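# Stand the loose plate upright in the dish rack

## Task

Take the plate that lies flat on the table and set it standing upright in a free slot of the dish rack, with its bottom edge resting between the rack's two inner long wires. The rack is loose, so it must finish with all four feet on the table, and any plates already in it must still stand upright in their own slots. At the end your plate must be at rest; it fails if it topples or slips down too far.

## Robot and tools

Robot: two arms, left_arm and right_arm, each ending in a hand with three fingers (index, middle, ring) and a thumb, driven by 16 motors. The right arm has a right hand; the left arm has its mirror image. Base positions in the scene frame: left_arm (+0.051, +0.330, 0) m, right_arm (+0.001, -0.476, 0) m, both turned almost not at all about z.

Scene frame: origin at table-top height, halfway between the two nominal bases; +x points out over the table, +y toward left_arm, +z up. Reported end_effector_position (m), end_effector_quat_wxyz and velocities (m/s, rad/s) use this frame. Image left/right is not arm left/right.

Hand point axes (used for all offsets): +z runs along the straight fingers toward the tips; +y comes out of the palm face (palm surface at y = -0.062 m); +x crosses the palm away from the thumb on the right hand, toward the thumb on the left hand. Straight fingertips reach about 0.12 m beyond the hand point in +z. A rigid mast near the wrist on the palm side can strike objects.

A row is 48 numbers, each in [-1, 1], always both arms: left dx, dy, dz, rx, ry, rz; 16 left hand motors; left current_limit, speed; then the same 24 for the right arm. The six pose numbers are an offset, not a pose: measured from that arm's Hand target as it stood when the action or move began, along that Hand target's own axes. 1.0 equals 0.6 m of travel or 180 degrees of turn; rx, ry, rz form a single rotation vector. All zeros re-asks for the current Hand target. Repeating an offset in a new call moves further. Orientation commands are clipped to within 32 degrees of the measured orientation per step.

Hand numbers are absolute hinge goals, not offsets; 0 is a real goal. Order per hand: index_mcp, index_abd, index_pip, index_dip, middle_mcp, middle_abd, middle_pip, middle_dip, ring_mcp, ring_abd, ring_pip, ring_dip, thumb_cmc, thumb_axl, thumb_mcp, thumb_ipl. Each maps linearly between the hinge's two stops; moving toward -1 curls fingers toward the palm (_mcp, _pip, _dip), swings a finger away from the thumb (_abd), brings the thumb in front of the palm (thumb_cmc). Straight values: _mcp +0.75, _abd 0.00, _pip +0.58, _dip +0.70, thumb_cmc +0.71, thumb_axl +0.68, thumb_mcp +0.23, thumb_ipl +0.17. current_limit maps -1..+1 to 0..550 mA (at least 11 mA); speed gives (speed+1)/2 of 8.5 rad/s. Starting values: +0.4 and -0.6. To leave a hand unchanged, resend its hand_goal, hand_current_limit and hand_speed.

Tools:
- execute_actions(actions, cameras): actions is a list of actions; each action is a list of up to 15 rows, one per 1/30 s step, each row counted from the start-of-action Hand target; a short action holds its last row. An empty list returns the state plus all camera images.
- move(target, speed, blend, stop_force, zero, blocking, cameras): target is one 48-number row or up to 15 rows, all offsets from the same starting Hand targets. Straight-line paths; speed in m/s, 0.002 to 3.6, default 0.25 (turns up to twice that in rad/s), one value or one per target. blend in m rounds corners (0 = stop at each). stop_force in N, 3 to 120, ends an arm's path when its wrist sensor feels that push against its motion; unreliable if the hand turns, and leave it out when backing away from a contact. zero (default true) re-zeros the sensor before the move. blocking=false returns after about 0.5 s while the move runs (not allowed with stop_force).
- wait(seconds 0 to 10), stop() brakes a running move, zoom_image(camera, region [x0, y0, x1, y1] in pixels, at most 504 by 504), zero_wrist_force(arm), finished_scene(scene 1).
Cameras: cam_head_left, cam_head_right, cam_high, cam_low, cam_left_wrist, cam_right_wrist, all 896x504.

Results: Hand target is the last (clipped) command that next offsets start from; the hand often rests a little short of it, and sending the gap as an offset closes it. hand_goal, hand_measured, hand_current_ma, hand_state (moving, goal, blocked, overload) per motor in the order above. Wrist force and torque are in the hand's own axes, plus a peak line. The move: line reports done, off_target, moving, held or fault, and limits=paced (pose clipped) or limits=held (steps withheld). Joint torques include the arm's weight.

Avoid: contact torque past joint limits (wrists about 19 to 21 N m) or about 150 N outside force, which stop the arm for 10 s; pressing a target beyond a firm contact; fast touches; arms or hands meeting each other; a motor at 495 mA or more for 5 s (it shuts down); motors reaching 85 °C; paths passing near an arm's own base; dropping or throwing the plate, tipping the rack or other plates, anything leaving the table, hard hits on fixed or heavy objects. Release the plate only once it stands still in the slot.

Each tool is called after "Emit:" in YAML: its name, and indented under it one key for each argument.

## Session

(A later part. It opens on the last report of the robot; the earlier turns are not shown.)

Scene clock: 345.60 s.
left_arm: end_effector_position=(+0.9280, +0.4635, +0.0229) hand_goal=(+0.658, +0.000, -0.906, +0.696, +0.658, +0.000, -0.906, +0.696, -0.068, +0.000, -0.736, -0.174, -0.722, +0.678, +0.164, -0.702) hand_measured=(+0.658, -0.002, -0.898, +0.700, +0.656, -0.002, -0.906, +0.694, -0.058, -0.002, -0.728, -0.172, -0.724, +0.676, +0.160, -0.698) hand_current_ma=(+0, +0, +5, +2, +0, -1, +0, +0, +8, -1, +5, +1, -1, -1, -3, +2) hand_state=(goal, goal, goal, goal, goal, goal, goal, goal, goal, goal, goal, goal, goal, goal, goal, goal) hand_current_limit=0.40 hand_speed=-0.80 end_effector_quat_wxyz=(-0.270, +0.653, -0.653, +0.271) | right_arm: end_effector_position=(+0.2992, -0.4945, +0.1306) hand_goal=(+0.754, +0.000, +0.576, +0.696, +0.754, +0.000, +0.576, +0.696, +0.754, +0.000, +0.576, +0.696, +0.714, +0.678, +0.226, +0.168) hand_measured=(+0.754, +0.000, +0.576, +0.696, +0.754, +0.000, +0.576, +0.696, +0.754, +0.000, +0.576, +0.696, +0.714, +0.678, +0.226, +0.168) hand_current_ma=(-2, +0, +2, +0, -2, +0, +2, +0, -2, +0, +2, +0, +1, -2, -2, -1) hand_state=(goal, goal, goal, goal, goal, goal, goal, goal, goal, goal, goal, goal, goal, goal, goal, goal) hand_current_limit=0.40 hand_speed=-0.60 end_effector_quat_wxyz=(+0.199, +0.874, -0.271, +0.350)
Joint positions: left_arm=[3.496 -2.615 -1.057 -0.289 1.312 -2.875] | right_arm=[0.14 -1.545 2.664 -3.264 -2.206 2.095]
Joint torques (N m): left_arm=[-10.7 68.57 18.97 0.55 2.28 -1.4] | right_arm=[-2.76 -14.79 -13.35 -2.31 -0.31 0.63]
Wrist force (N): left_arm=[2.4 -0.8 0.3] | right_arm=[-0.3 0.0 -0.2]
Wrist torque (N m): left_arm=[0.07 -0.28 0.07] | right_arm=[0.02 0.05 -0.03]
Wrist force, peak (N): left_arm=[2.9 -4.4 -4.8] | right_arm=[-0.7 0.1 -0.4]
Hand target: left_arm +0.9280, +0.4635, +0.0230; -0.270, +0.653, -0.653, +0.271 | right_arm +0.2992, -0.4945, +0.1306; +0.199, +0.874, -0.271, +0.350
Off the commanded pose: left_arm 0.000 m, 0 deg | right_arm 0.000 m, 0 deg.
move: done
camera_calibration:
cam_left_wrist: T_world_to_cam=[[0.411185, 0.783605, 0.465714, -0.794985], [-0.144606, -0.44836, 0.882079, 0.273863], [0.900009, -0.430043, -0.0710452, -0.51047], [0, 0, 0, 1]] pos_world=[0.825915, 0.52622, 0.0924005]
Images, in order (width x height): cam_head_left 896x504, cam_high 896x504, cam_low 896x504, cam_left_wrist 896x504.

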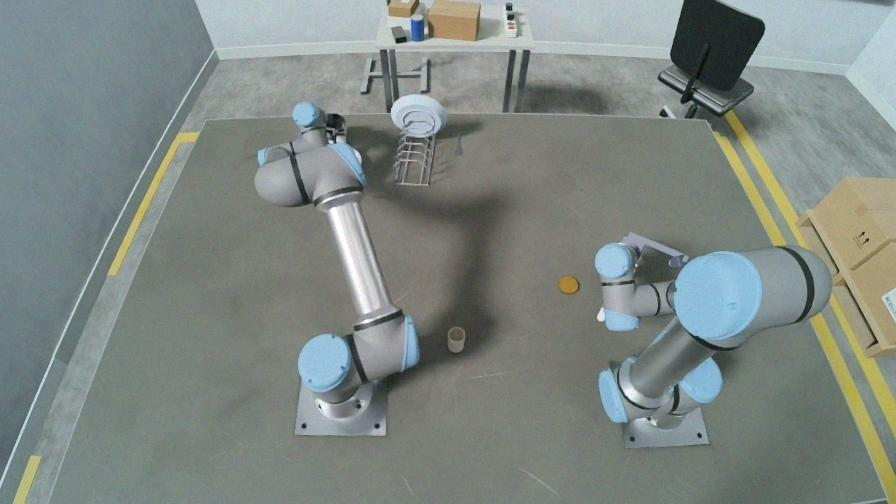

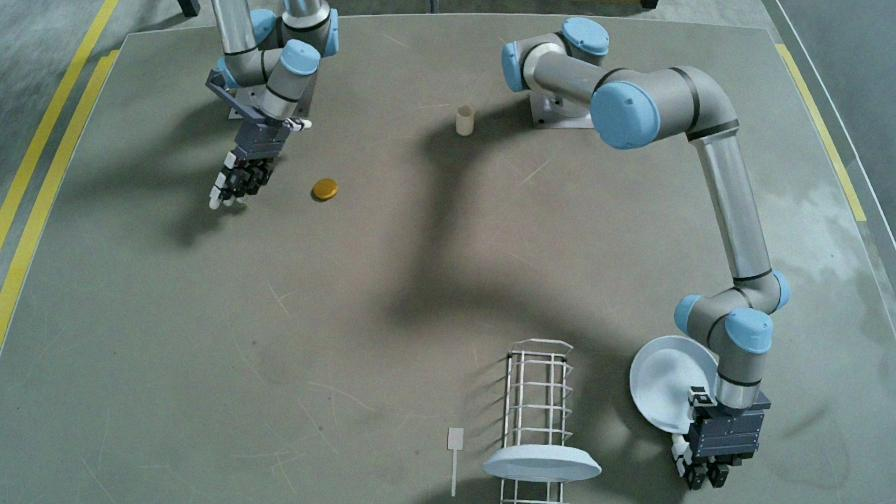

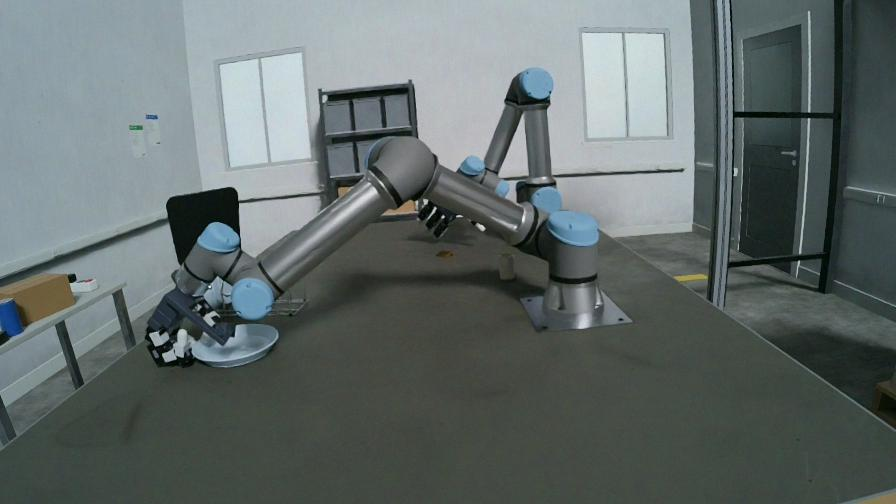

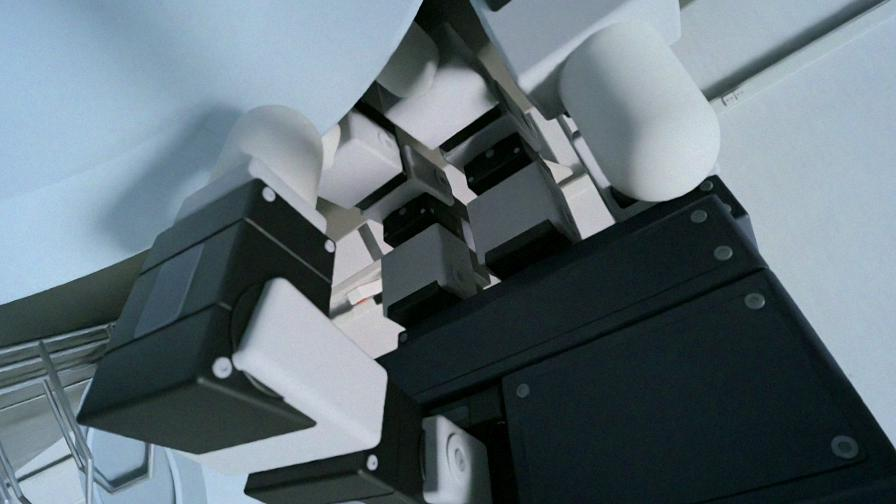

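Emit:
move:
  target: [0.0075,0.0047,-0.0012,0,0,0,0.658,0,-0.907,0.696,0.658,0,-0.907,0.696,-0.068,0,-0.737,-0.174,-0.723,0.677,0.163,-0.703,0.4,-0.8,0,0,0,0,0,0,0.754,0,0.576,0.696,0.754,0,0.576,0.696,0.754,0,0.576,0.696,0.714,0.678,0.226,0.168,0.4,-0.6]
  speed: 0.03

Emit:
move:
  target: [0,0,0,0,0,0,0.617,0,-0.92,0.696,0.617,0,-0.92,0.696,-0.068,0,-0.737,-0.174,-0.723,0.677,-0.39,-0.01,0.6,-0.85,0,0,0,0,0,0,0.754,0,0.576,0.696,0.754,0,0.576,0.696,0.754,0,0.576,0.696,0.714,0.678,0.226,0.168,0.4,-0.6]
  speed: 0.03
  cameras: ["cam_low","cam_left_wrist","cam_high"]

Emit:
zoom_image:
  camera: "cam_high"
  region: [620, 320, 780, 480]

Emit:
zoom_image:
  camera: "cam_low"
  region: [140, 300, 280, 390]

Scene clock: 364.67 s.
left_arm: end_effector_position=(+0.9255, +0.4589, +0.0215) hand_goal=(+0.658, +0.000, -0.906, +0.696, +0.658, +0.000, -0.906, +0.696, -0.068, +0.000, -0.736, -0.174, -0.722, +0.678, +0.164, -0.702) hand_measured=(+0.658, -0.002, -0.906, +0.696, +0.656, -0.002, -0.906, +0.694, -0.058, -0.002, -0.732, -0.172, -0.724, +0.676, +0.160, -0.698) hand_current_ma=(+0, +0, +0, +0, +0, -1, +0, +0, +8, -1, +2, +1, -1, -1, -3, +2) hand_state=(goal, goal, goal, goal, goal, goal, goal, goal, goal, goal, goal, goal, goal, goal, goal, goal) hand_current_limit=0.40 hand_speed=-0.80 end_effector_quat_wxyz=(-0.270, +0.653, -0.653, +0.271) | right_arm: end_effector_position=(+0.2992, -0.4945, +0.1306) hand_goal=(+0.754, +0.000, +0.576, +0.696, +0.754, +0.000, +0.576, +0.696, +0.754, +0.000, +0.576, +0.696, +0.714, +0.678, +0.226, +0.168) hand_measured=(+0.754, +0.000, +0.576, +0.696, +0.754, +0.000, +0.576, +0.696, +0.754, +0.000, +0.576, +0.696, +0.714, +0.678, +0.226, +0.168) hand_current_ma=(-2, +0, +2, +0, -2, +0, +2, +0, -2, +0, +2, +0, +1, -2, -2, -1) hand_state=(goal, goal, goal, goal, goal, goal, goal, goal, goal, goal, goal, goal, goal, goal, goal, goal) hand_current_limit=0.40 hand_speed=-0.60 end_effector_quat_wxyz=(+0.199, +0.874, -0.271, +0.350)
Joint positions: left_arm=[3.491 -2.61 -1.074 -0.278 1.315 -2.878] | right_arm=[0.14 -1.545 2.664 -3.264 -2.206 2.095]
Joint torques (N m): left_arm=[-5.43 59.66 28.81 2.99 1.69 -0.67] | right_arm=[-3.13 -15.44 -11.7 -2.33 -0.1 0.36]
Wrist force (N): left_arm=[1.2 -2.2 0.3] | right_arm=[0.1 0.0 0.0]
Wrist torque (N m): left_arm=[0.07 -0.25 0.11] | right_arm=[0.00 0.00 0.01]
Wrist force, peak (N): left_arm=[1.1 -2.6 0.3] | right_arm=[-0.7 0.3 -0.2]
Hand target: left_arm +0.9255, +0.4590, +0.0215; -0.270, +0.653, -0.653, +0.271 | right_arm +0.2992, -0.4945, +0.1306; +0.199, +0.874, -0.271, +0.350
Off the commanded pose: left_arm 0.000 m, 0 deg | right_arm 0.000 m, 0 deg.
move: done

Scene clock: 366.33 s.
left_arm: end_effector_position=(+0.9255, +0.4590, +0.0216) hand_goal=(+0.618, +0.000, -0.920, +0.696, +0.618, +0.000, -0.920, +0.696, -0.068, +0.000, -0.736, -0.174, -0.722, +0.678, -0.390, -0.010) hand_measured=(+0.630, -0.002, -0.886, +0.706, +0.624, -0.002, -0.886, +0.710, -0.018, -0.018, -0.714, -0.172, -0.722, +0.676, -0.246, -0.236) hand_current_ma=(+12, +0, +49, +6, +5, -1, +47, +12, +95, -15, +26, +1, +0, -1, +439, -439) hand_state=(goal, goal, blocked, goal, goal, goal, blocked, goal, blocked, goal, blocked, goal, goal, goal, blocked, blocked) hand_current_limit=0.60 hand_speed=-0.85 end_effector_quat_wxyz=(-0.270, +0.653, -0.653, +0.271) | right_arm: end_effector_position=(+0.2992, -0.4945, +0.1306) hand_goal=(+0.754, +0.000, +0.576, +0.696, +0.754, +0.000, +0.576, +0.696, +0.754, +0.000, +0.576, +0.696, +0.714, +0.678, +0.226, +0.168) hand_measured=(+0.754, +0.000, +0.576, +0.696, +0.754, +0.000, +0.576, +0.696, +0.754, +0.000, +0.576, +0.696, +0.714, +0.678, +0.226, +0.168) hand_current_ma=(-2, +0, +2, +0, -2, +0, +2, +0, -2, +0, +2, +0, +1, -2, -2, -1) hand_state=(goal, goal, goal, goal, goal, goal, goal, goal, goal, goal, goal, goal, goal, goal, goal, goal) hand_current_limit=0.40 hand_speed=-0.60 end_effector_quat_wxyz=(+0.199, +0.874, -0.271, +0.350)
Joint positions: left_arm=[3.491 -2.61 -1.074 -0.278 1.315 -2.878] | right_arm=[0.14 -1.545 2.664 -3.264 -2.206 2.095]
Joint torques (N m): left_arm=[11.9 50.3 23.82 0.37 -1.8 1.24] | right_arm=[-2.79 -14.55 -13.05 -2.15 -0.16 0.47]
Wrist force (N): left_arm=[2.8 -6.9 -27.1] | right_arm=[-0.1 0.2 -0.1]
Wrist torque (N m): left_arm=[-0.11 -0.16 0.12] | right_arm=[0.04 0.02 -0.01]
Wrist force, peak (N): left_arm=[2.2 -7.1 -27.5] | right_arm=[-0.6 -0.2 -0.1]
Hand target: left_arm +0.9255, +0.4590, +0.0215; -0.270, +0.653, -0.653, +0.271 | right_arm +0.2992, -0.4945, +0.1306; +0.199, +0.874, -0.271, +0.350
Off the commanded pose: left_arm 0.000 m, 0 deg | right_arm 0.000 m, 0 deg.
move: done
camera_calibration:
cam_left_wrist: T_world_to_cam=[[0.411131, 0.783589, 0.465789, -0.789732], [-0.144718, -0.448386, 0.882047, 0.272828], [0.900015, -0.430045, -0.0709463, -0.510267], [0, 0, 0, 1]] pos_world=[0.823415, 0.52172, 0.0910004]
Images, in order (width x height): cam_high 896x504, cam_low 896x504, cam_left_wrist 896x504.

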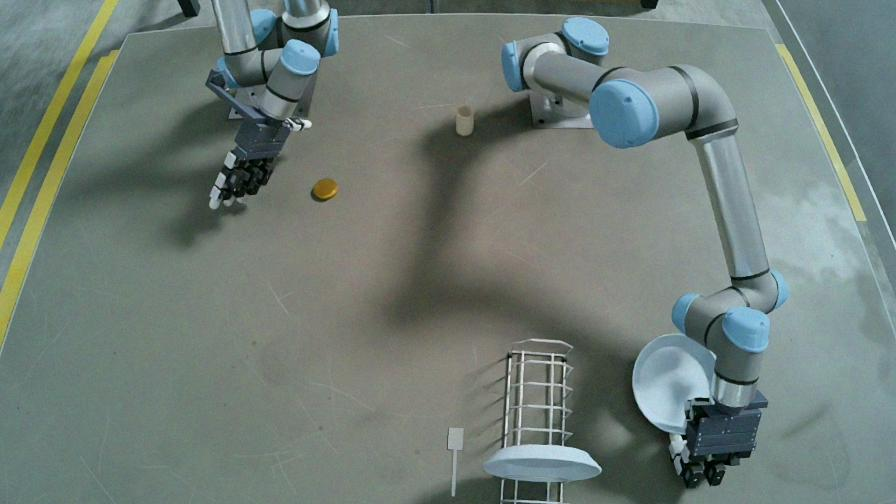

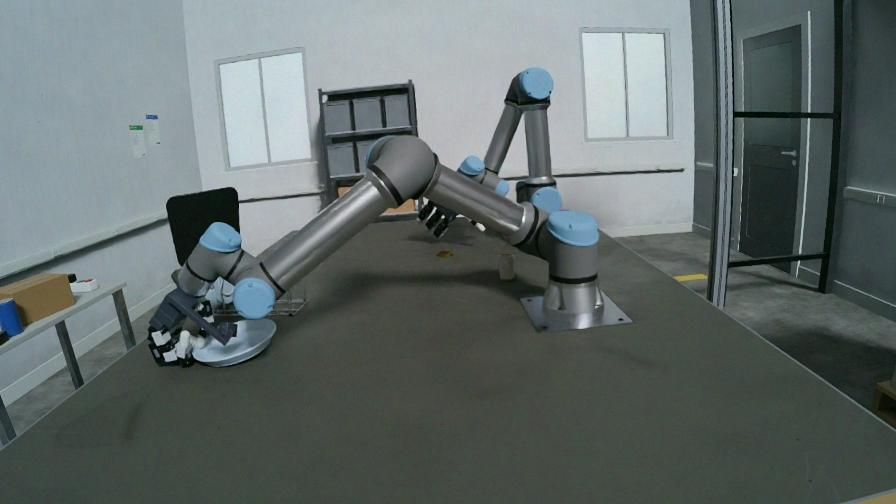

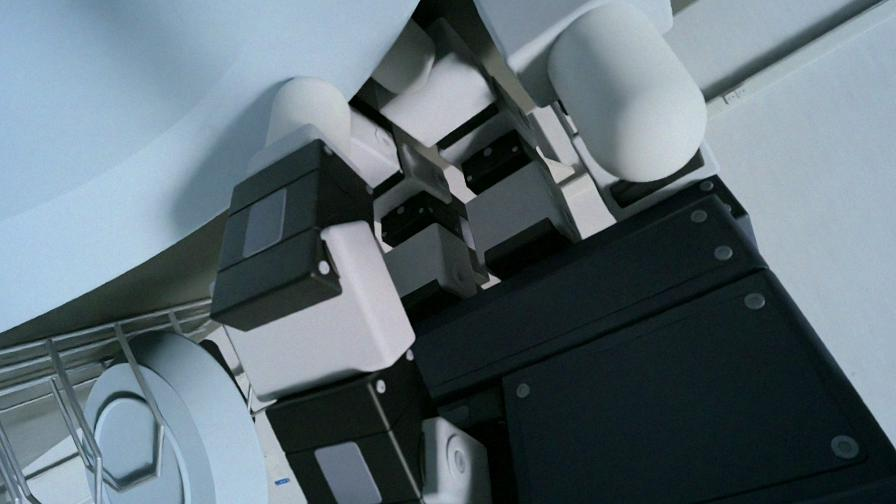

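Scaled by 3.150 from the camera's 896x504 image, which has a finer 1280x720 frame.

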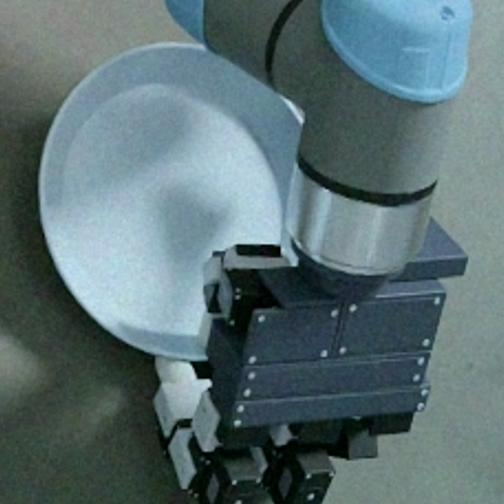

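Scaled by 3.600 from the camera's 896x504 image, which has a finer 1280x720 frame.

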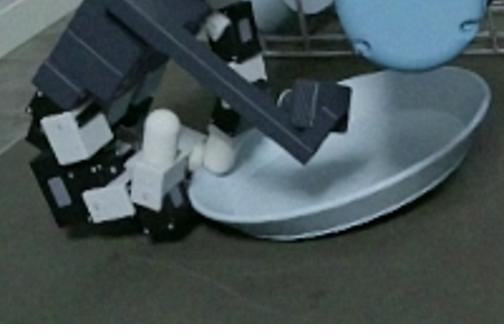

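Emit:
move:
  target: [0,0,0,0,0,0,0.658,0,-0.907,0.696,0.658,0,-0.907,0.696,-0.068,0,-0.737,-0.174,-0.723,0.677,0.163,-0.703,0.4,-0.8,0,0,0,0,0,0,0.754,0,0.576,0.696,0.754,0,0.576,0.696,0.754,0,0.576,0.696,0.714,0.678,0.226,0.168,0.4,-0.6]
  speed: 0.1

Emit:
move:
  target:
    - [0,-0.0707,-0.0707,0,0,0,0.658,0,-0.907,0.696,0.658,0,-0.907,0.696,-0.068,0,-0.737,-0.174,-0.723,0.677,0.163,-0.703,0.4,-0.6,0,0,0,0,0,0,0.754,0,0.576,0.696,0.754,0,0.576,0.696,0.754,0,0.576,0.696,0.714,0.678,0.226,0.168,0.4,-0.6]
    - [-0.1412,-0.0456,-0.0946,0,-0.187,-0.187,0.658,0,-0.907,0.696,0.658,0,-0.907,0.696,-0.068,0,-0.737,-0.174,-0.723,0.677,0.163,-0.703,0.4,-0.6,0,0,0,0,0,0,0.754,0,0.576,0.696,0.754,0,0.576,0.696,0.754,0,0.576,0.696,0.714,0.678,0.226,0.168,0.4,-0.6]
  speed: 0.15
  cameras: ["cam_low","cam_left_wrist","cam_high","cam_head_left"]

Emit:
zoom_image:
  camera: "cam_high"
  region: [600, 300, 800, 480]

Scene clock: 458.37 s.
left_arm: end_effector_position=(+0.9255, +0.4590, +0.0215) hand_goal=(+0.658, +0.000, -0.906, +0.696, +0.658, +0.000, -0.906, +0.696, -0.068, +0.000, -0.736, -0.174, -0.722, +0.678, +0.164, -0.702) hand_measured=(+0.646, +0.000, -0.902, +0.698, +0.650, -0.002, -0.904, +0.698, -0.058, -0.002, -0.730, -0.172, -0.724, +0.676, +0.160, -0.698) hand_current_ma=(-10, +0, +2, +1, -6, -1, +1, +1, +8, -1, +3, +1, +0, -1, -3, +2) hand_state=(goal, goal, goal, goal, goal, goal, goal, goal, goal, goal, goal, goal, goal, goal, goal, goal) hand_current_limit=0.40 hand_speed=-0.80 end_effector_quat_wxyz=(-0.270, +0.653, -0.653, +0.271) | right_arm: end_effector_position=(+0.2992, -0.4945, +0.1306) hand_goal=(+0.754, +0.000, +0.576, +0.696, +0.754, +0.000, +0.576, +0.696, +0.754, +0.000, +0.576, +0.696, +0.714, +0.678, +0.226, +0.168) hand_measured=(+0.754, +0.000, +0.576, +0.696, +0.754, +0.000, +0.576, +0.696, +0.754, +0.000, +0.576, +0.696, +0.714, +0.678, +0.226, +0.168) hand_current_ma=(-2, +0, +2, +0, -2, +0, +2, +0, -2, +0, +2, +0, +1, -2, -2, -1) hand_state=(goal, goal, goal, goal, goal, goal, goal, goal, goal, goal, goal, goal, goal, goal, goal, goal) hand_current_limit=0.40 hand_speed=-0.60 end_effector_quat_wxyz=(+0.199, +0.874, -0.271, +0.350)
Joint positions: left_arm=[3.491 -2.61 -1.074 -0.278 1.315 -2.878] | right_arm=[0.14 -1.545 2.664 -3.264 -2.206 2.095]
Joint torques (N m): left_arm=[10.64 69.7 25.45 0.29 2.03 1.29] | right_arm=[-3.02 -15.33 -11.63 -2.31 0.04 0.5]
Wrist force (N): left_arm=[2.4 -1.0 0.4] | right_arm=[-0.5 0.1 -0.3]
Wrist torque (N m): left_arm=[0.03 -0.28 0.10] | right_arm=[0.05 0.08 -0.04]
Wrist force, peak (N): left_arm=[2.6 -6.2 -29.6] | right_arm=[-0.4 0.5 -0.4]
Hand target: left_arm +0.9255, +0.4590, +0.0215; -0.270, +0.653, -0.653, +0.271 | right_arm +0.2992, -0.4945, +0.1306; +0.199, +0.874, -0.271, +0.350
Off the commanded pose: left_arm 0.000 m, 0 deg | right_arm 0.000 m, 0 deg.
move: done

Scene clock: 462.33 s.
left_arm: end_effector_position=(+0.9048, +0.5438, +0.0810) hand_goal=(+0.658, +0.000, -0.906, +0.696, +0.658, +0.000, -0.906, +0.696, -0.068, +0.000, -0.736, -0.174, -0.722, +0.678, +0.164, -0.702) hand_measured=(+0.658, +0.000, -0.898, +0.700, +0.650, -0.002, -0.904, +0.698, -0.058, -0.002, -0.730, -0.172, -0.722, +0.676, +0.160, -0.698) hand_current_ma=(+0, +0, +4, +2, -6, -1, +1, +1, +7, -1, +3, +1, +0, -1, -3, +2) hand_state=(goal, goal, goal, goal, goal, goal, goal, goal, goal, goal, goal, goal, goal, goal, goal, goal) hand_current_limit=0.40 hand_speed=-0.60 end_effector_quat_wxyz=(-0.357, +0.861, -0.334, +0.139) | right_arm: end_effector_position=(+0.2992, -0.4945, +0.1306) hand_goal=(+0.754, +0.000, +0.576, +0.696, +0.754, +0.000, +0.576, +0.696, +0.754, +0.000, +0.576, +0.696, +0.714, +0.678, +0.226, +0.168) hand_measured=(+0.754, +0.000, +0.576, +0.696, +0.754, +0.000, +0.576, +0.696, +0.754, +0.000, +0.576, +0.696, +0.714, +0.678, +0.226, +0.168) hand_current_ma=(-2, +0, +2, +0, -2, +0, +2, +0, -2, +0, +2, +0, +1, -2, -2, -1) hand_state=(goal, goal, goal, goal, goal, goal, goal, goal, goal, goal, goal, goal, goal, goal, goal, goal) hand_current_limit=0.40 hand_speed=-0.60 end_effector_quat_wxyz=(+0.199, +0.874, -0.271, +0.350)
Joint positions: left_arm=[3.496 -2.519 -1.08 -0.383 1.89 -3.48] | right_arm=[0.14 -1.545 2.664 -3.264 -2.206 2.095]
Joint torques (N m): left_arm=[-4.04 60.01 12.15 5.94 -0.59 -1.03] | right_arm=[-4.06 -14.05 -12.91 -2.23 0.22 0.42]
Wrist force (N): left_arm=[2.4 -0.9 0.5] | right_arm=[-0.2 0.1 0.1]
Wrist torque (N m): left_arm=[0.07 -0.27 0.10] | right_arm=[0.01 0.03 -0.02]
Wrist force, peak (N): left_arm=[2.2 0.7 2.7] | right_arm=[-0.6 -0.2 -0.5]
Hand target: left_arm +0.9047, +0.5438, +0.0809; -0.357, +0.861, -0.334, +0.139 | right_arm +0.2992, -0.4945, +0.1306; +0.199, +0.874, -0.271, +0.350
Off the commanded pose: left_arm 0.000 m, 0 deg | right_arm 0.000 m, 0 deg.
move: done
camera_calibration:
cam_left_wrist: T_world_to_cam=[[-0.301011, 0.832195, 0.465666, -0.257368], [0.233897, -0.408968, 0.882064, -0.108599], [0.924492, 0.374429, -0.0715441, -0.910446], [0, 0, 0, 1]] pos_world=[0.78963, 0.510664, 0.150501]
Images, in order (width x height): cam_head_left 896x504, cam_high 896x504, cam_low 896x504, cam_left_wrist 896x504.

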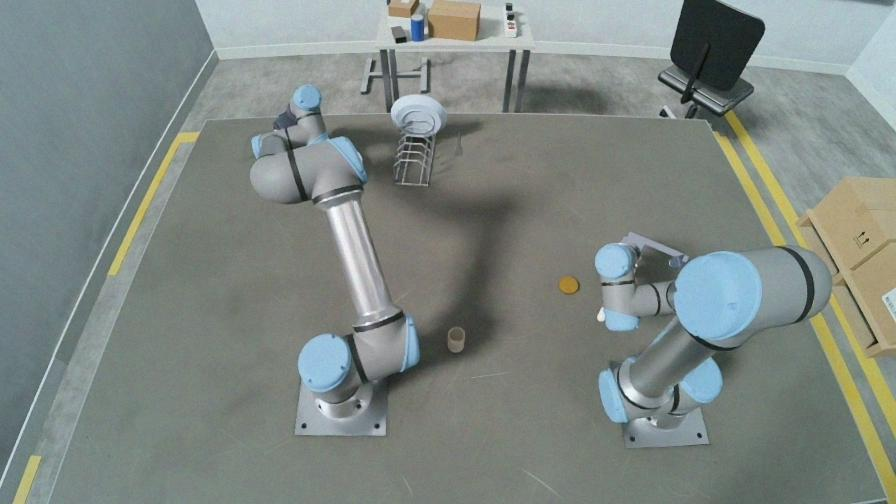

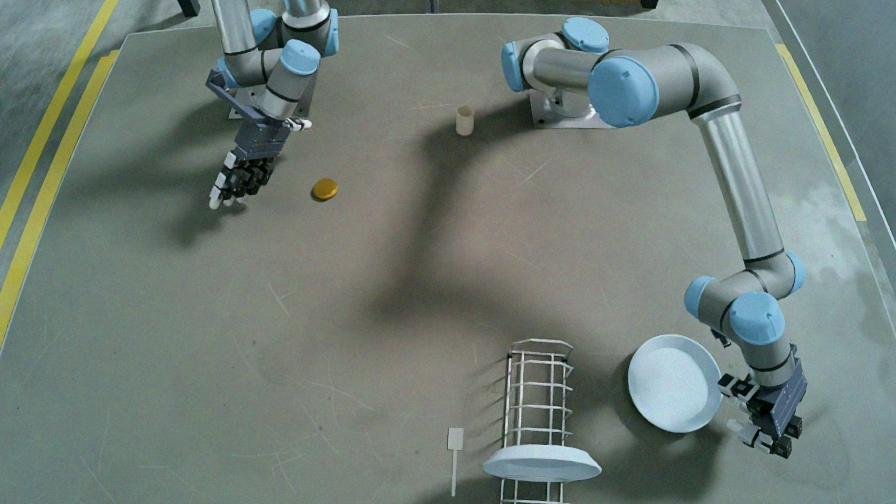

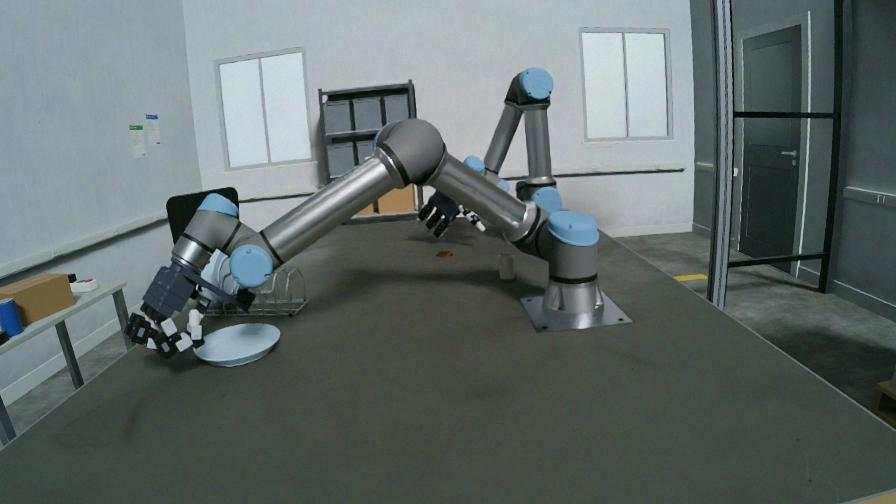

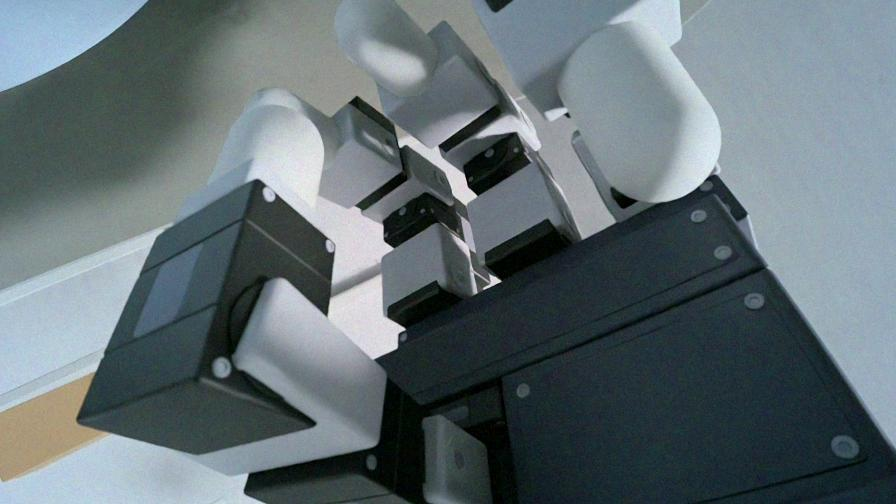

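Scaled by 2.520 from the camera's 896x504 image, which has a finer 1280x720 frame.

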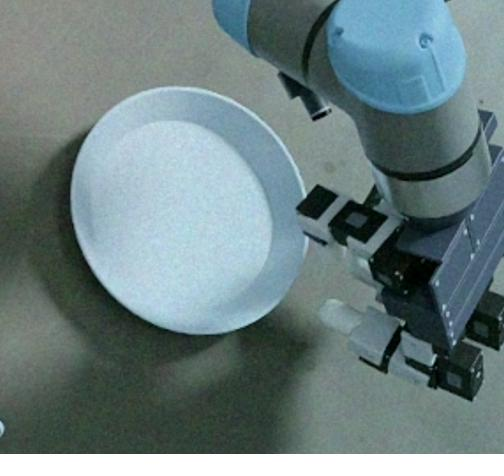

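Emit:
move:
  target: [0.0353,0.0682,0.0498,0,0.035,0.035,0.658,0,-0.907,0.696,0.658,0,-0.907,0.696,-0.068,0,-0.737,-0.174,-0.723,0.677,0.163,-0.703,0.4,-0.6,0,0,0,0,0,0,0.754,0,0.576,0.696,0.754,0,0.576,0.696,0.754,0,0.576,0.696,0.714,0.678,0.226,0.168,0.4,-0.6]
  speed: 0.1

Emit:
move:
  target: [0,0.15,-0.15,0,0,0,0.658,0,-0.907,0.696,0.658,0,-0.907,0.696,-0.068,0,-0.737,-0.174,-0.723,0.677,0.163,-0.703,0.4,-0.6,0,0,0,0,0,0,0.754,0,0.576,0.696,0.754,0,0.576,0.696,0.754,0,0.576,0.696,0.714,0.678,0.226,0.168,0.4,-0.6]
  speed: 0.06
  cameras: ["cam_low","cam_left_wrist","cam_high"]

Emit:
zoom_image:
  camera: "cam_high"
  region: [560, 260, 760, 440]

Scene clock: 482.40 s.
left_arm: end_effector_position=(+0.9152, +0.5236, +0.0309) hand_goal=(+0.658, +0.000, -0.906, +0.696, +0.658, +0.000, -0.906, +0.696, -0.068, +0.000, -0.736, -0.174, -0.722, +0.678, +0.164, -0.702) hand_measured=(+0.656, +0.000, -0.898, +0.700, +0.650, -0.002, -0.904, +0.698, -0.058, -0.002, -0.730, -0.172, -0.722, +0.676, +0.160, -0.698) hand_current_ma=(+0, +0, +4, +2, -6, -1, +1, +1, +7, -1, +3, +1, +0, -1, -3, +2) hand_state=(goal, goal, goal, goal, goal, goal, goal, goal, goal, goal, goal, goal, goal, goal, goal, goal) hand_current_limit=0.40 hand_speed=-0.60 end_effector_quat_wxyz=(-0.345, +0.833, -0.400, +0.166) end_effector_velocity=(-0.001, +0.001, +0.001) end_effector_angular_velocity=(+0.000, +0.002, +0.005) | right_arm: end_effector_position=(+0.2992, -0.4945, +0.1306) hand_goal=(+0.754, +0.000, +0.576, +0.696, +0.754, +0.000, +0.576, +0.696, +0.754, +0.000, +0.576, +0.696, +0.714, +0.678, +0.226, +0.168) hand_measured=(+0.754, +0.000, +0.576, +0.696, +0.754, +0.000, +0.576, +0.696, +0.754, +0.000, +0.576, +0.696, +0.714, +0.678, +0.226, +0.168) hand_current_ma=(-2, +0, +2, +0, -2, +0, +2, +0, -2, +0, +2, +0, +1, -2, -2, -1) hand_state=(goal, goal, goal, goal, goal, goal, goal, goal, goal, goal, goal, goal, goal, goal, goal, goal) hand_current_limit=0.40 hand_speed=-0.60 end_effector_quat_wxyz=(+0.199, +0.874, -0.271, +0.350)
Joint positions: left_arm=[3.487 -2.592 -1.084 -0.276 1.791 -3.368] | right_arm=[0.14 -1.545 2.664 -3.264 -2.206 2.095]
Joint velocities: left_arm=[0 0.002 0 -0.005 0.004 -0.003] | right_arm=[within noise]
Joint torques (N m): left_arm=[-0.95 68.39 28.16 -0.13 3 -1.4] | right_arm=[-4.02 -14.15 -14.1 -2.19 0.06 0.59]
Wrist force (N): left_arm=[2.4 -1.2 0.6] | right_arm=[-0.2 0.1 -0.1]
Wrist torque (N m): left_arm=[0.02 -0.28 0.00] | right_arm=[0.01 0.03 -0.02]
Wrist force, peak (N): left_arm=[2.1 -1.8 -0.7] | right_arm=[-0.6 0.1 -0.6]
Hand target: left_arm +0.9151, +0.5237, +0.0309; -0.345, +0.833, -0.400, +0.166 | right_arm +0.2992, -0.4945, +0.1306; +0.199, +0.874, -0.271, +0.350
Off the commanded pose: left_arm 0.000 m, 0 deg | right_arm 0.000 m, 0 deg.
move: done

Scene clock: 484.93 s.
left_arm: end_effector_position=(+0.8158, +0.4440, +0.0310) hand_goal=(+0.658, +0.000, -0.906, +0.696, +0.658, +0.000, -0.906, +0.696, -0.068, +0.000, -0.736, -0.174, -0.722, +0.678, +0.164, -0.702) hand_measured=(+0.658, +0.000, -0.898, +0.700, +0.658, -0.002, -0.902, +0.698, -0.058, -0.002, -0.730, -0.172, -0.722, +0.676, +0.160, -0.700) hand_current_ma=(+0, +0, +6, +2, +0, -1, +2, +1, +7, -1, +3, +1, +0, -1, -3, +2) hand_state=(goal, goal, goal, goal, goal, goal, goal, goal, goal, goal, goal, goal, goal, goal, goal, goal) hand_current_limit=0.40 hand_speed=-0.60 end_effector_quat_wxyz=(-0.345, +0.833, -0.400, +0.166) | right_arm: end_effector_position=(+0.2992, -0.4945, +0.1306) hand_goal=(+0.754, +0.000, +0.576, +0.696, +0.754, +0.000, +0.576, +0.696, +0.754, +0.000, +0.576, +0.696, +0.714, +0.678, +0.226, +0.168) hand_measured=(+0.754, +0.000, +0.576, +0.696, +0.754, +0.000, +0.576, +0.696, +0.754, +0.000, +0.576, +0.696, +0.714, +0.678, +0.226, +0.168) hand_current_ma=(-2, +0, +2, +0, -2, +0, +2, +0, -2, +0, +2, +0, +1, -2, -2, -1) hand_state=(goal, goal, goal, goal, goal, goal, goal, goal, goal, goal, goal, goal, goal, goal, goal, goal) hand_current_limit=0.40 hand_speed=-0.60 end_effector_quat_wxyz=(+0.199, +0.874, -0.271, +0.350)
Joint positions: left_arm=[3.427 -2.372 -1.538 -0.053 1.832 -3.413] | right_arm=[0.14 -1.545 2.664 -3.264 -2.206 2.095]
Joint torques (N m): left_arm=[13.69 45.96 24.09 -0.06 -1.94 1.3] | right_arm=[-3.79 -14.66 -13.33 -2.11 0.06 0.59]
Wrist force (N): left_arm=[2.7 -0.8 0.5] | right_arm=[-0.1 0.0 -0.2]
Wrist torque (N m): left_arm=[0.07 -0.34 0.11] | right_arm=[0.02 0.02 -0.01]
Wrist force, peak (N): left_arm=[2.9 -1.6 1.4] | right_arm=[-0.8 -0.1 -0.1]
Hand target: left_arm +0.8157, +0.4442, +0.0309; -0.345, +0.833, -0.400, +0.166 | right_arm +0.2992, -0.4945, +0.1306; +0.199, +0.874, -0.271, +0.350
Off the commanded pose: left_arm 0.000 m, 0 deg | right_arm 0.000 m, 0 deg.
move: done
camera_calibration:
cam_left_wrist: T_world_to_cam=[[-0.168786, 0.868712, 0.465672, -0.301997], [0.167562, -0.440284, 0.882084, -0.0163541], [0.971305, 0.226912, -0.0712495, -0.767111], [0, 0, 0, 1]] pos_world=[0.696867, 0.429214, 0.100401]
Images, in order (width x height): cam_high 896x504, cam_low 896x504, cam_left_wrist 896x504.

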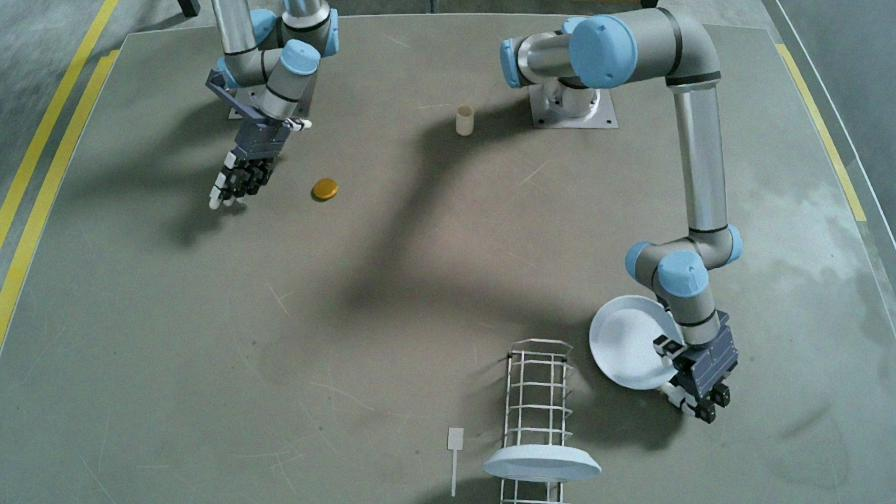

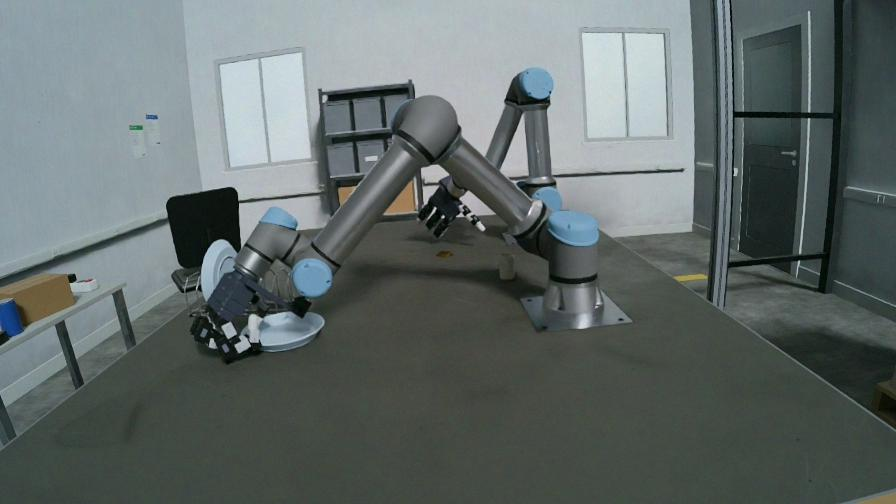

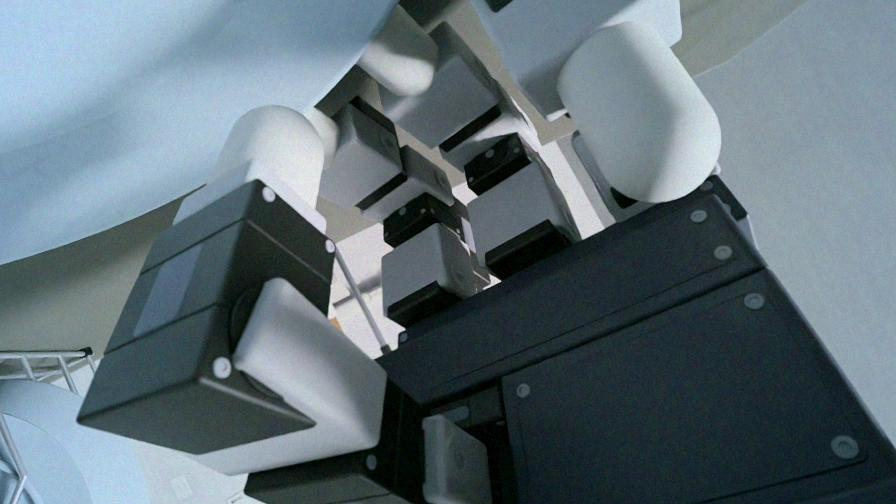

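Scaled by 2.520 from the camera's 896x504 image, which has a finer 1280x720 frame.

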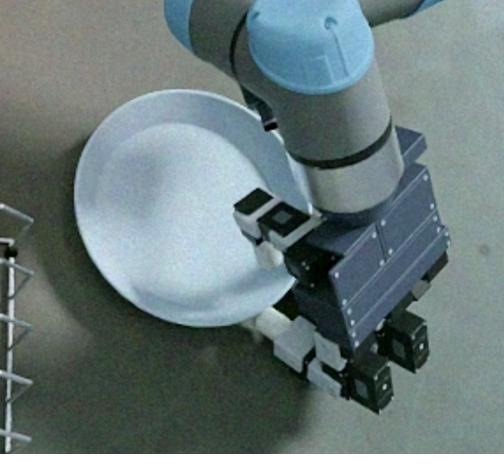

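Emit:
move:
  target: [0,0.4385,-0.4385,0,0,0,0.658,0,-0.907,0.696,0.658,0,-0.907,0.696,-0.068,0,-0.737,-0.174,-0.723,0.677,0.163,-0.703,0.4,-0.6,0,0,0,0,0,0,0.754,0,0.576,0.696,0.754,0,0.576,0.696,0.754,0,0.576,0.696,0.714,0.678,0.226,0.168,0.4,-0.6]
  speed: 0.08
  cameras: ["cam_low","cam_head_left","cam_high","cam_head_right"]

Emit:
zoom_image:
  camera: "cam_high"
  region: [420, 140, 620, 320]

Scene clock: 493.73 s.
left_arm: end_effector_position=(+0.5251, +0.2117, +0.0310) hand_goal=(+0.658, +0.000, -0.906, +0.696, +0.658, +0.000, -0.906, +0.696, -0.068, +0.000, -0.736, -0.174, -0.722, +0.678, +0.164, -0.702) hand_measured=(+0.662, +0.000, -0.894, +0.700, +0.660, -0.002, -0.898, +0.698, -0.060, -0.002, -0.730, -0.172, -0.722, +0.676, +0.160, -0.700) hand_current_ma=(+2, +0, +10, +2, +0, -1, +5, +1, +7, -1, +3, +1, +0, -1, -3, +2) hand_state=(goal, goal, goal, goal, goal, goal, goal, goal, goal, goal, goal, goal, goal, goal, goal, goal) hand_current_limit=0.40 hand_speed=-0.60 end_effector_quat_wxyz=(-0.345, +0.833, -0.400, +0.166) end_effector_velocity=(+0.002, +0.000, +0.000) end_effector_angular_velocity=(-0.003, +0.001, -0.002) | right_arm: end_effector_position=(+0.2992, -0.4945, +0.1306) hand_goal=(+0.754, +0.000, +0.576, +0.696, +0.754, +0.000, +0.576, +0.696, +0.754, +0.000, +0.576, +0.696, +0.714, +0.678, +0.226, +0.168) hand_measured=(+0.754, +0.000, +0.576, +0.696, +0.754, +0.000, +0.576, +0.696, +0.754, +0.000, +0.576, +0.696, +0.714, +0.678, +0.226, +0.168) hand_current_ma=(-2, +0, +2, +0, -2, +0, +2, +0, -2, +0, +2, +0, +1, -2, -2, -1) hand_state=(goal, goal, goal, goal, goal, goal, goal, goal, goal, goal, goal, goal, goal, goal, goal, goal) hand_current_limit=0.40 hand_speed=-0.60 end_effector_quat_wxyz=(+0.199, +0.874, -0.271, +0.350)
Joint positions: left_arm=[3.046 -1.955 -2.36 0.232 2.076 -3.729] | right_arm=[0.14 -1.545 2.664 -3.264 -2.206 2.095]
Joint velocities: left_arm=[0.003 -0.002 0.003 0 -0.006 0.003] | right_arm=[within noise]
Joint torques (N m): left_arm=[11.95 23.08 23.3 2.02 -1.31 1.29] | right_arm=[-3.84 -14.88 -13.92 -2.13 0.24 0.52]
Wrist force (N): left_arm=[2.0 -0.5 1.0] | right_arm=[-0.2 0.3 -0.3]
Wrist torque (N m): left_arm=[0.05 -0.27 0.09] | right_arm=[0.07 0.04 -0.01]
Wrist force, peak (N): left_arm=[2.2 -2.3 2.7] | right_arm=[-0.6 -0.2 -0.7]
Hand target: left_arm +0.5252, +0.2117, +0.0310; -0.345, +0.833, -0.400, +0.166 | right_arm +0.2992, -0.4945, +0.1306; +0.199, +0.874, -0.271, +0.350
Off the commanded pose: left_arm 0.000 m, 0 deg | right_arm 0.000 m, 0 deg.
move: done
Images, in order (width x height): cam_head_left 896x504, cam_head_right 896x504, cam_high 896x504, cam_low 896x504.

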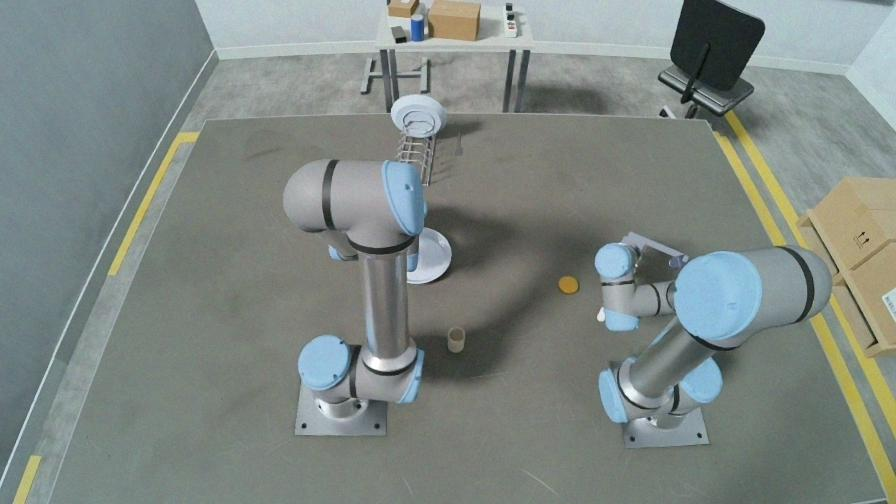

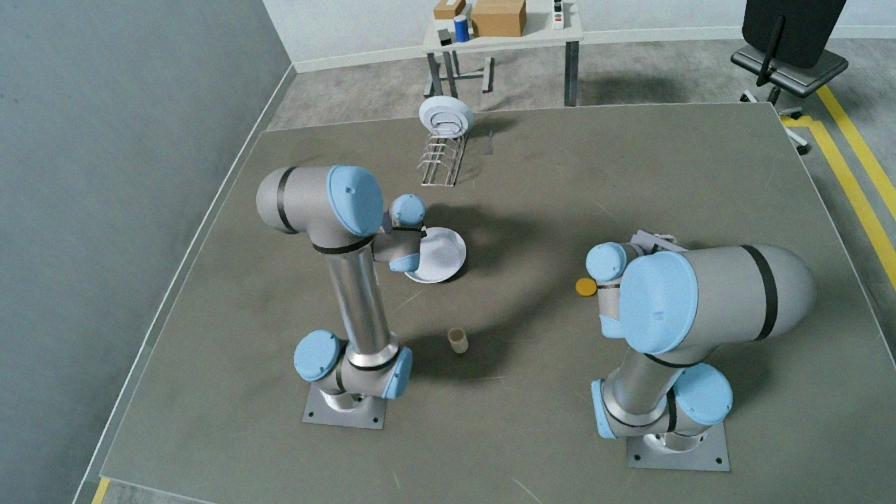

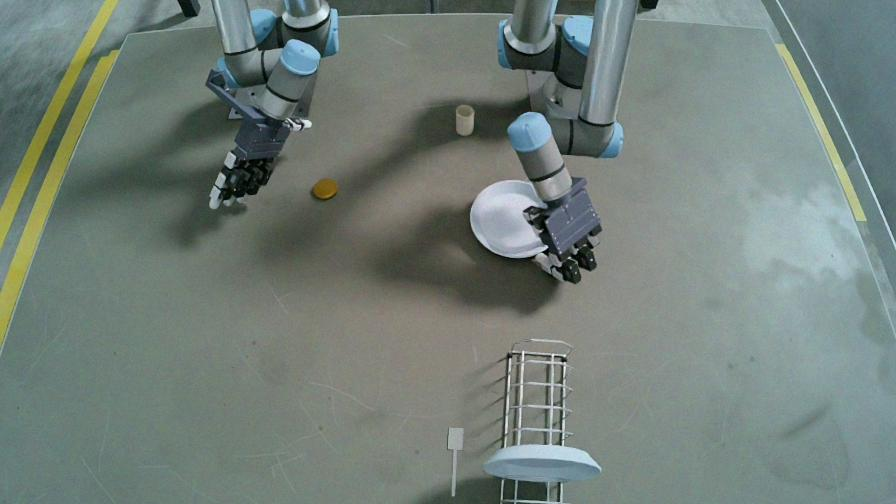

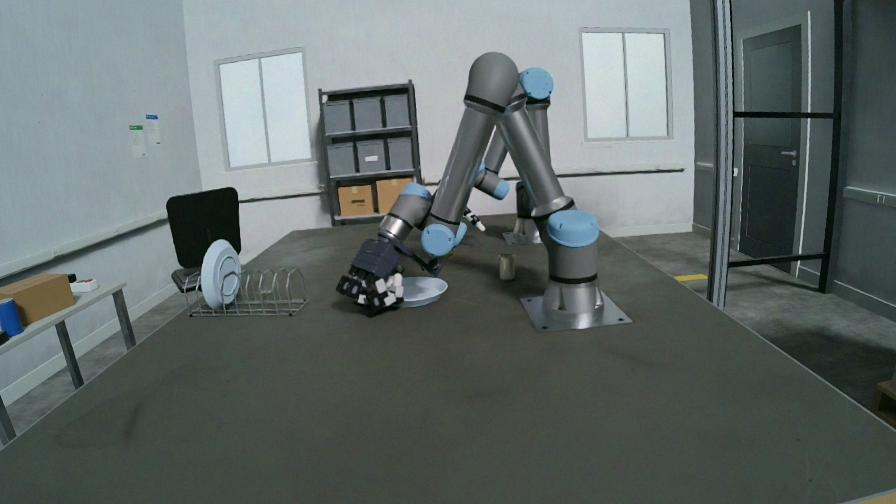

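Scaled by 2.520 from the camera's 896x504 image, which has a finer 1280x720 frame.

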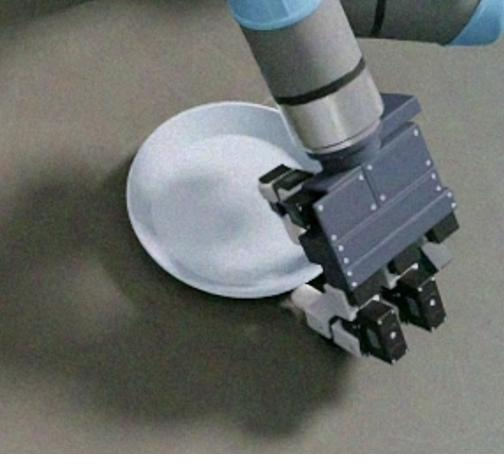

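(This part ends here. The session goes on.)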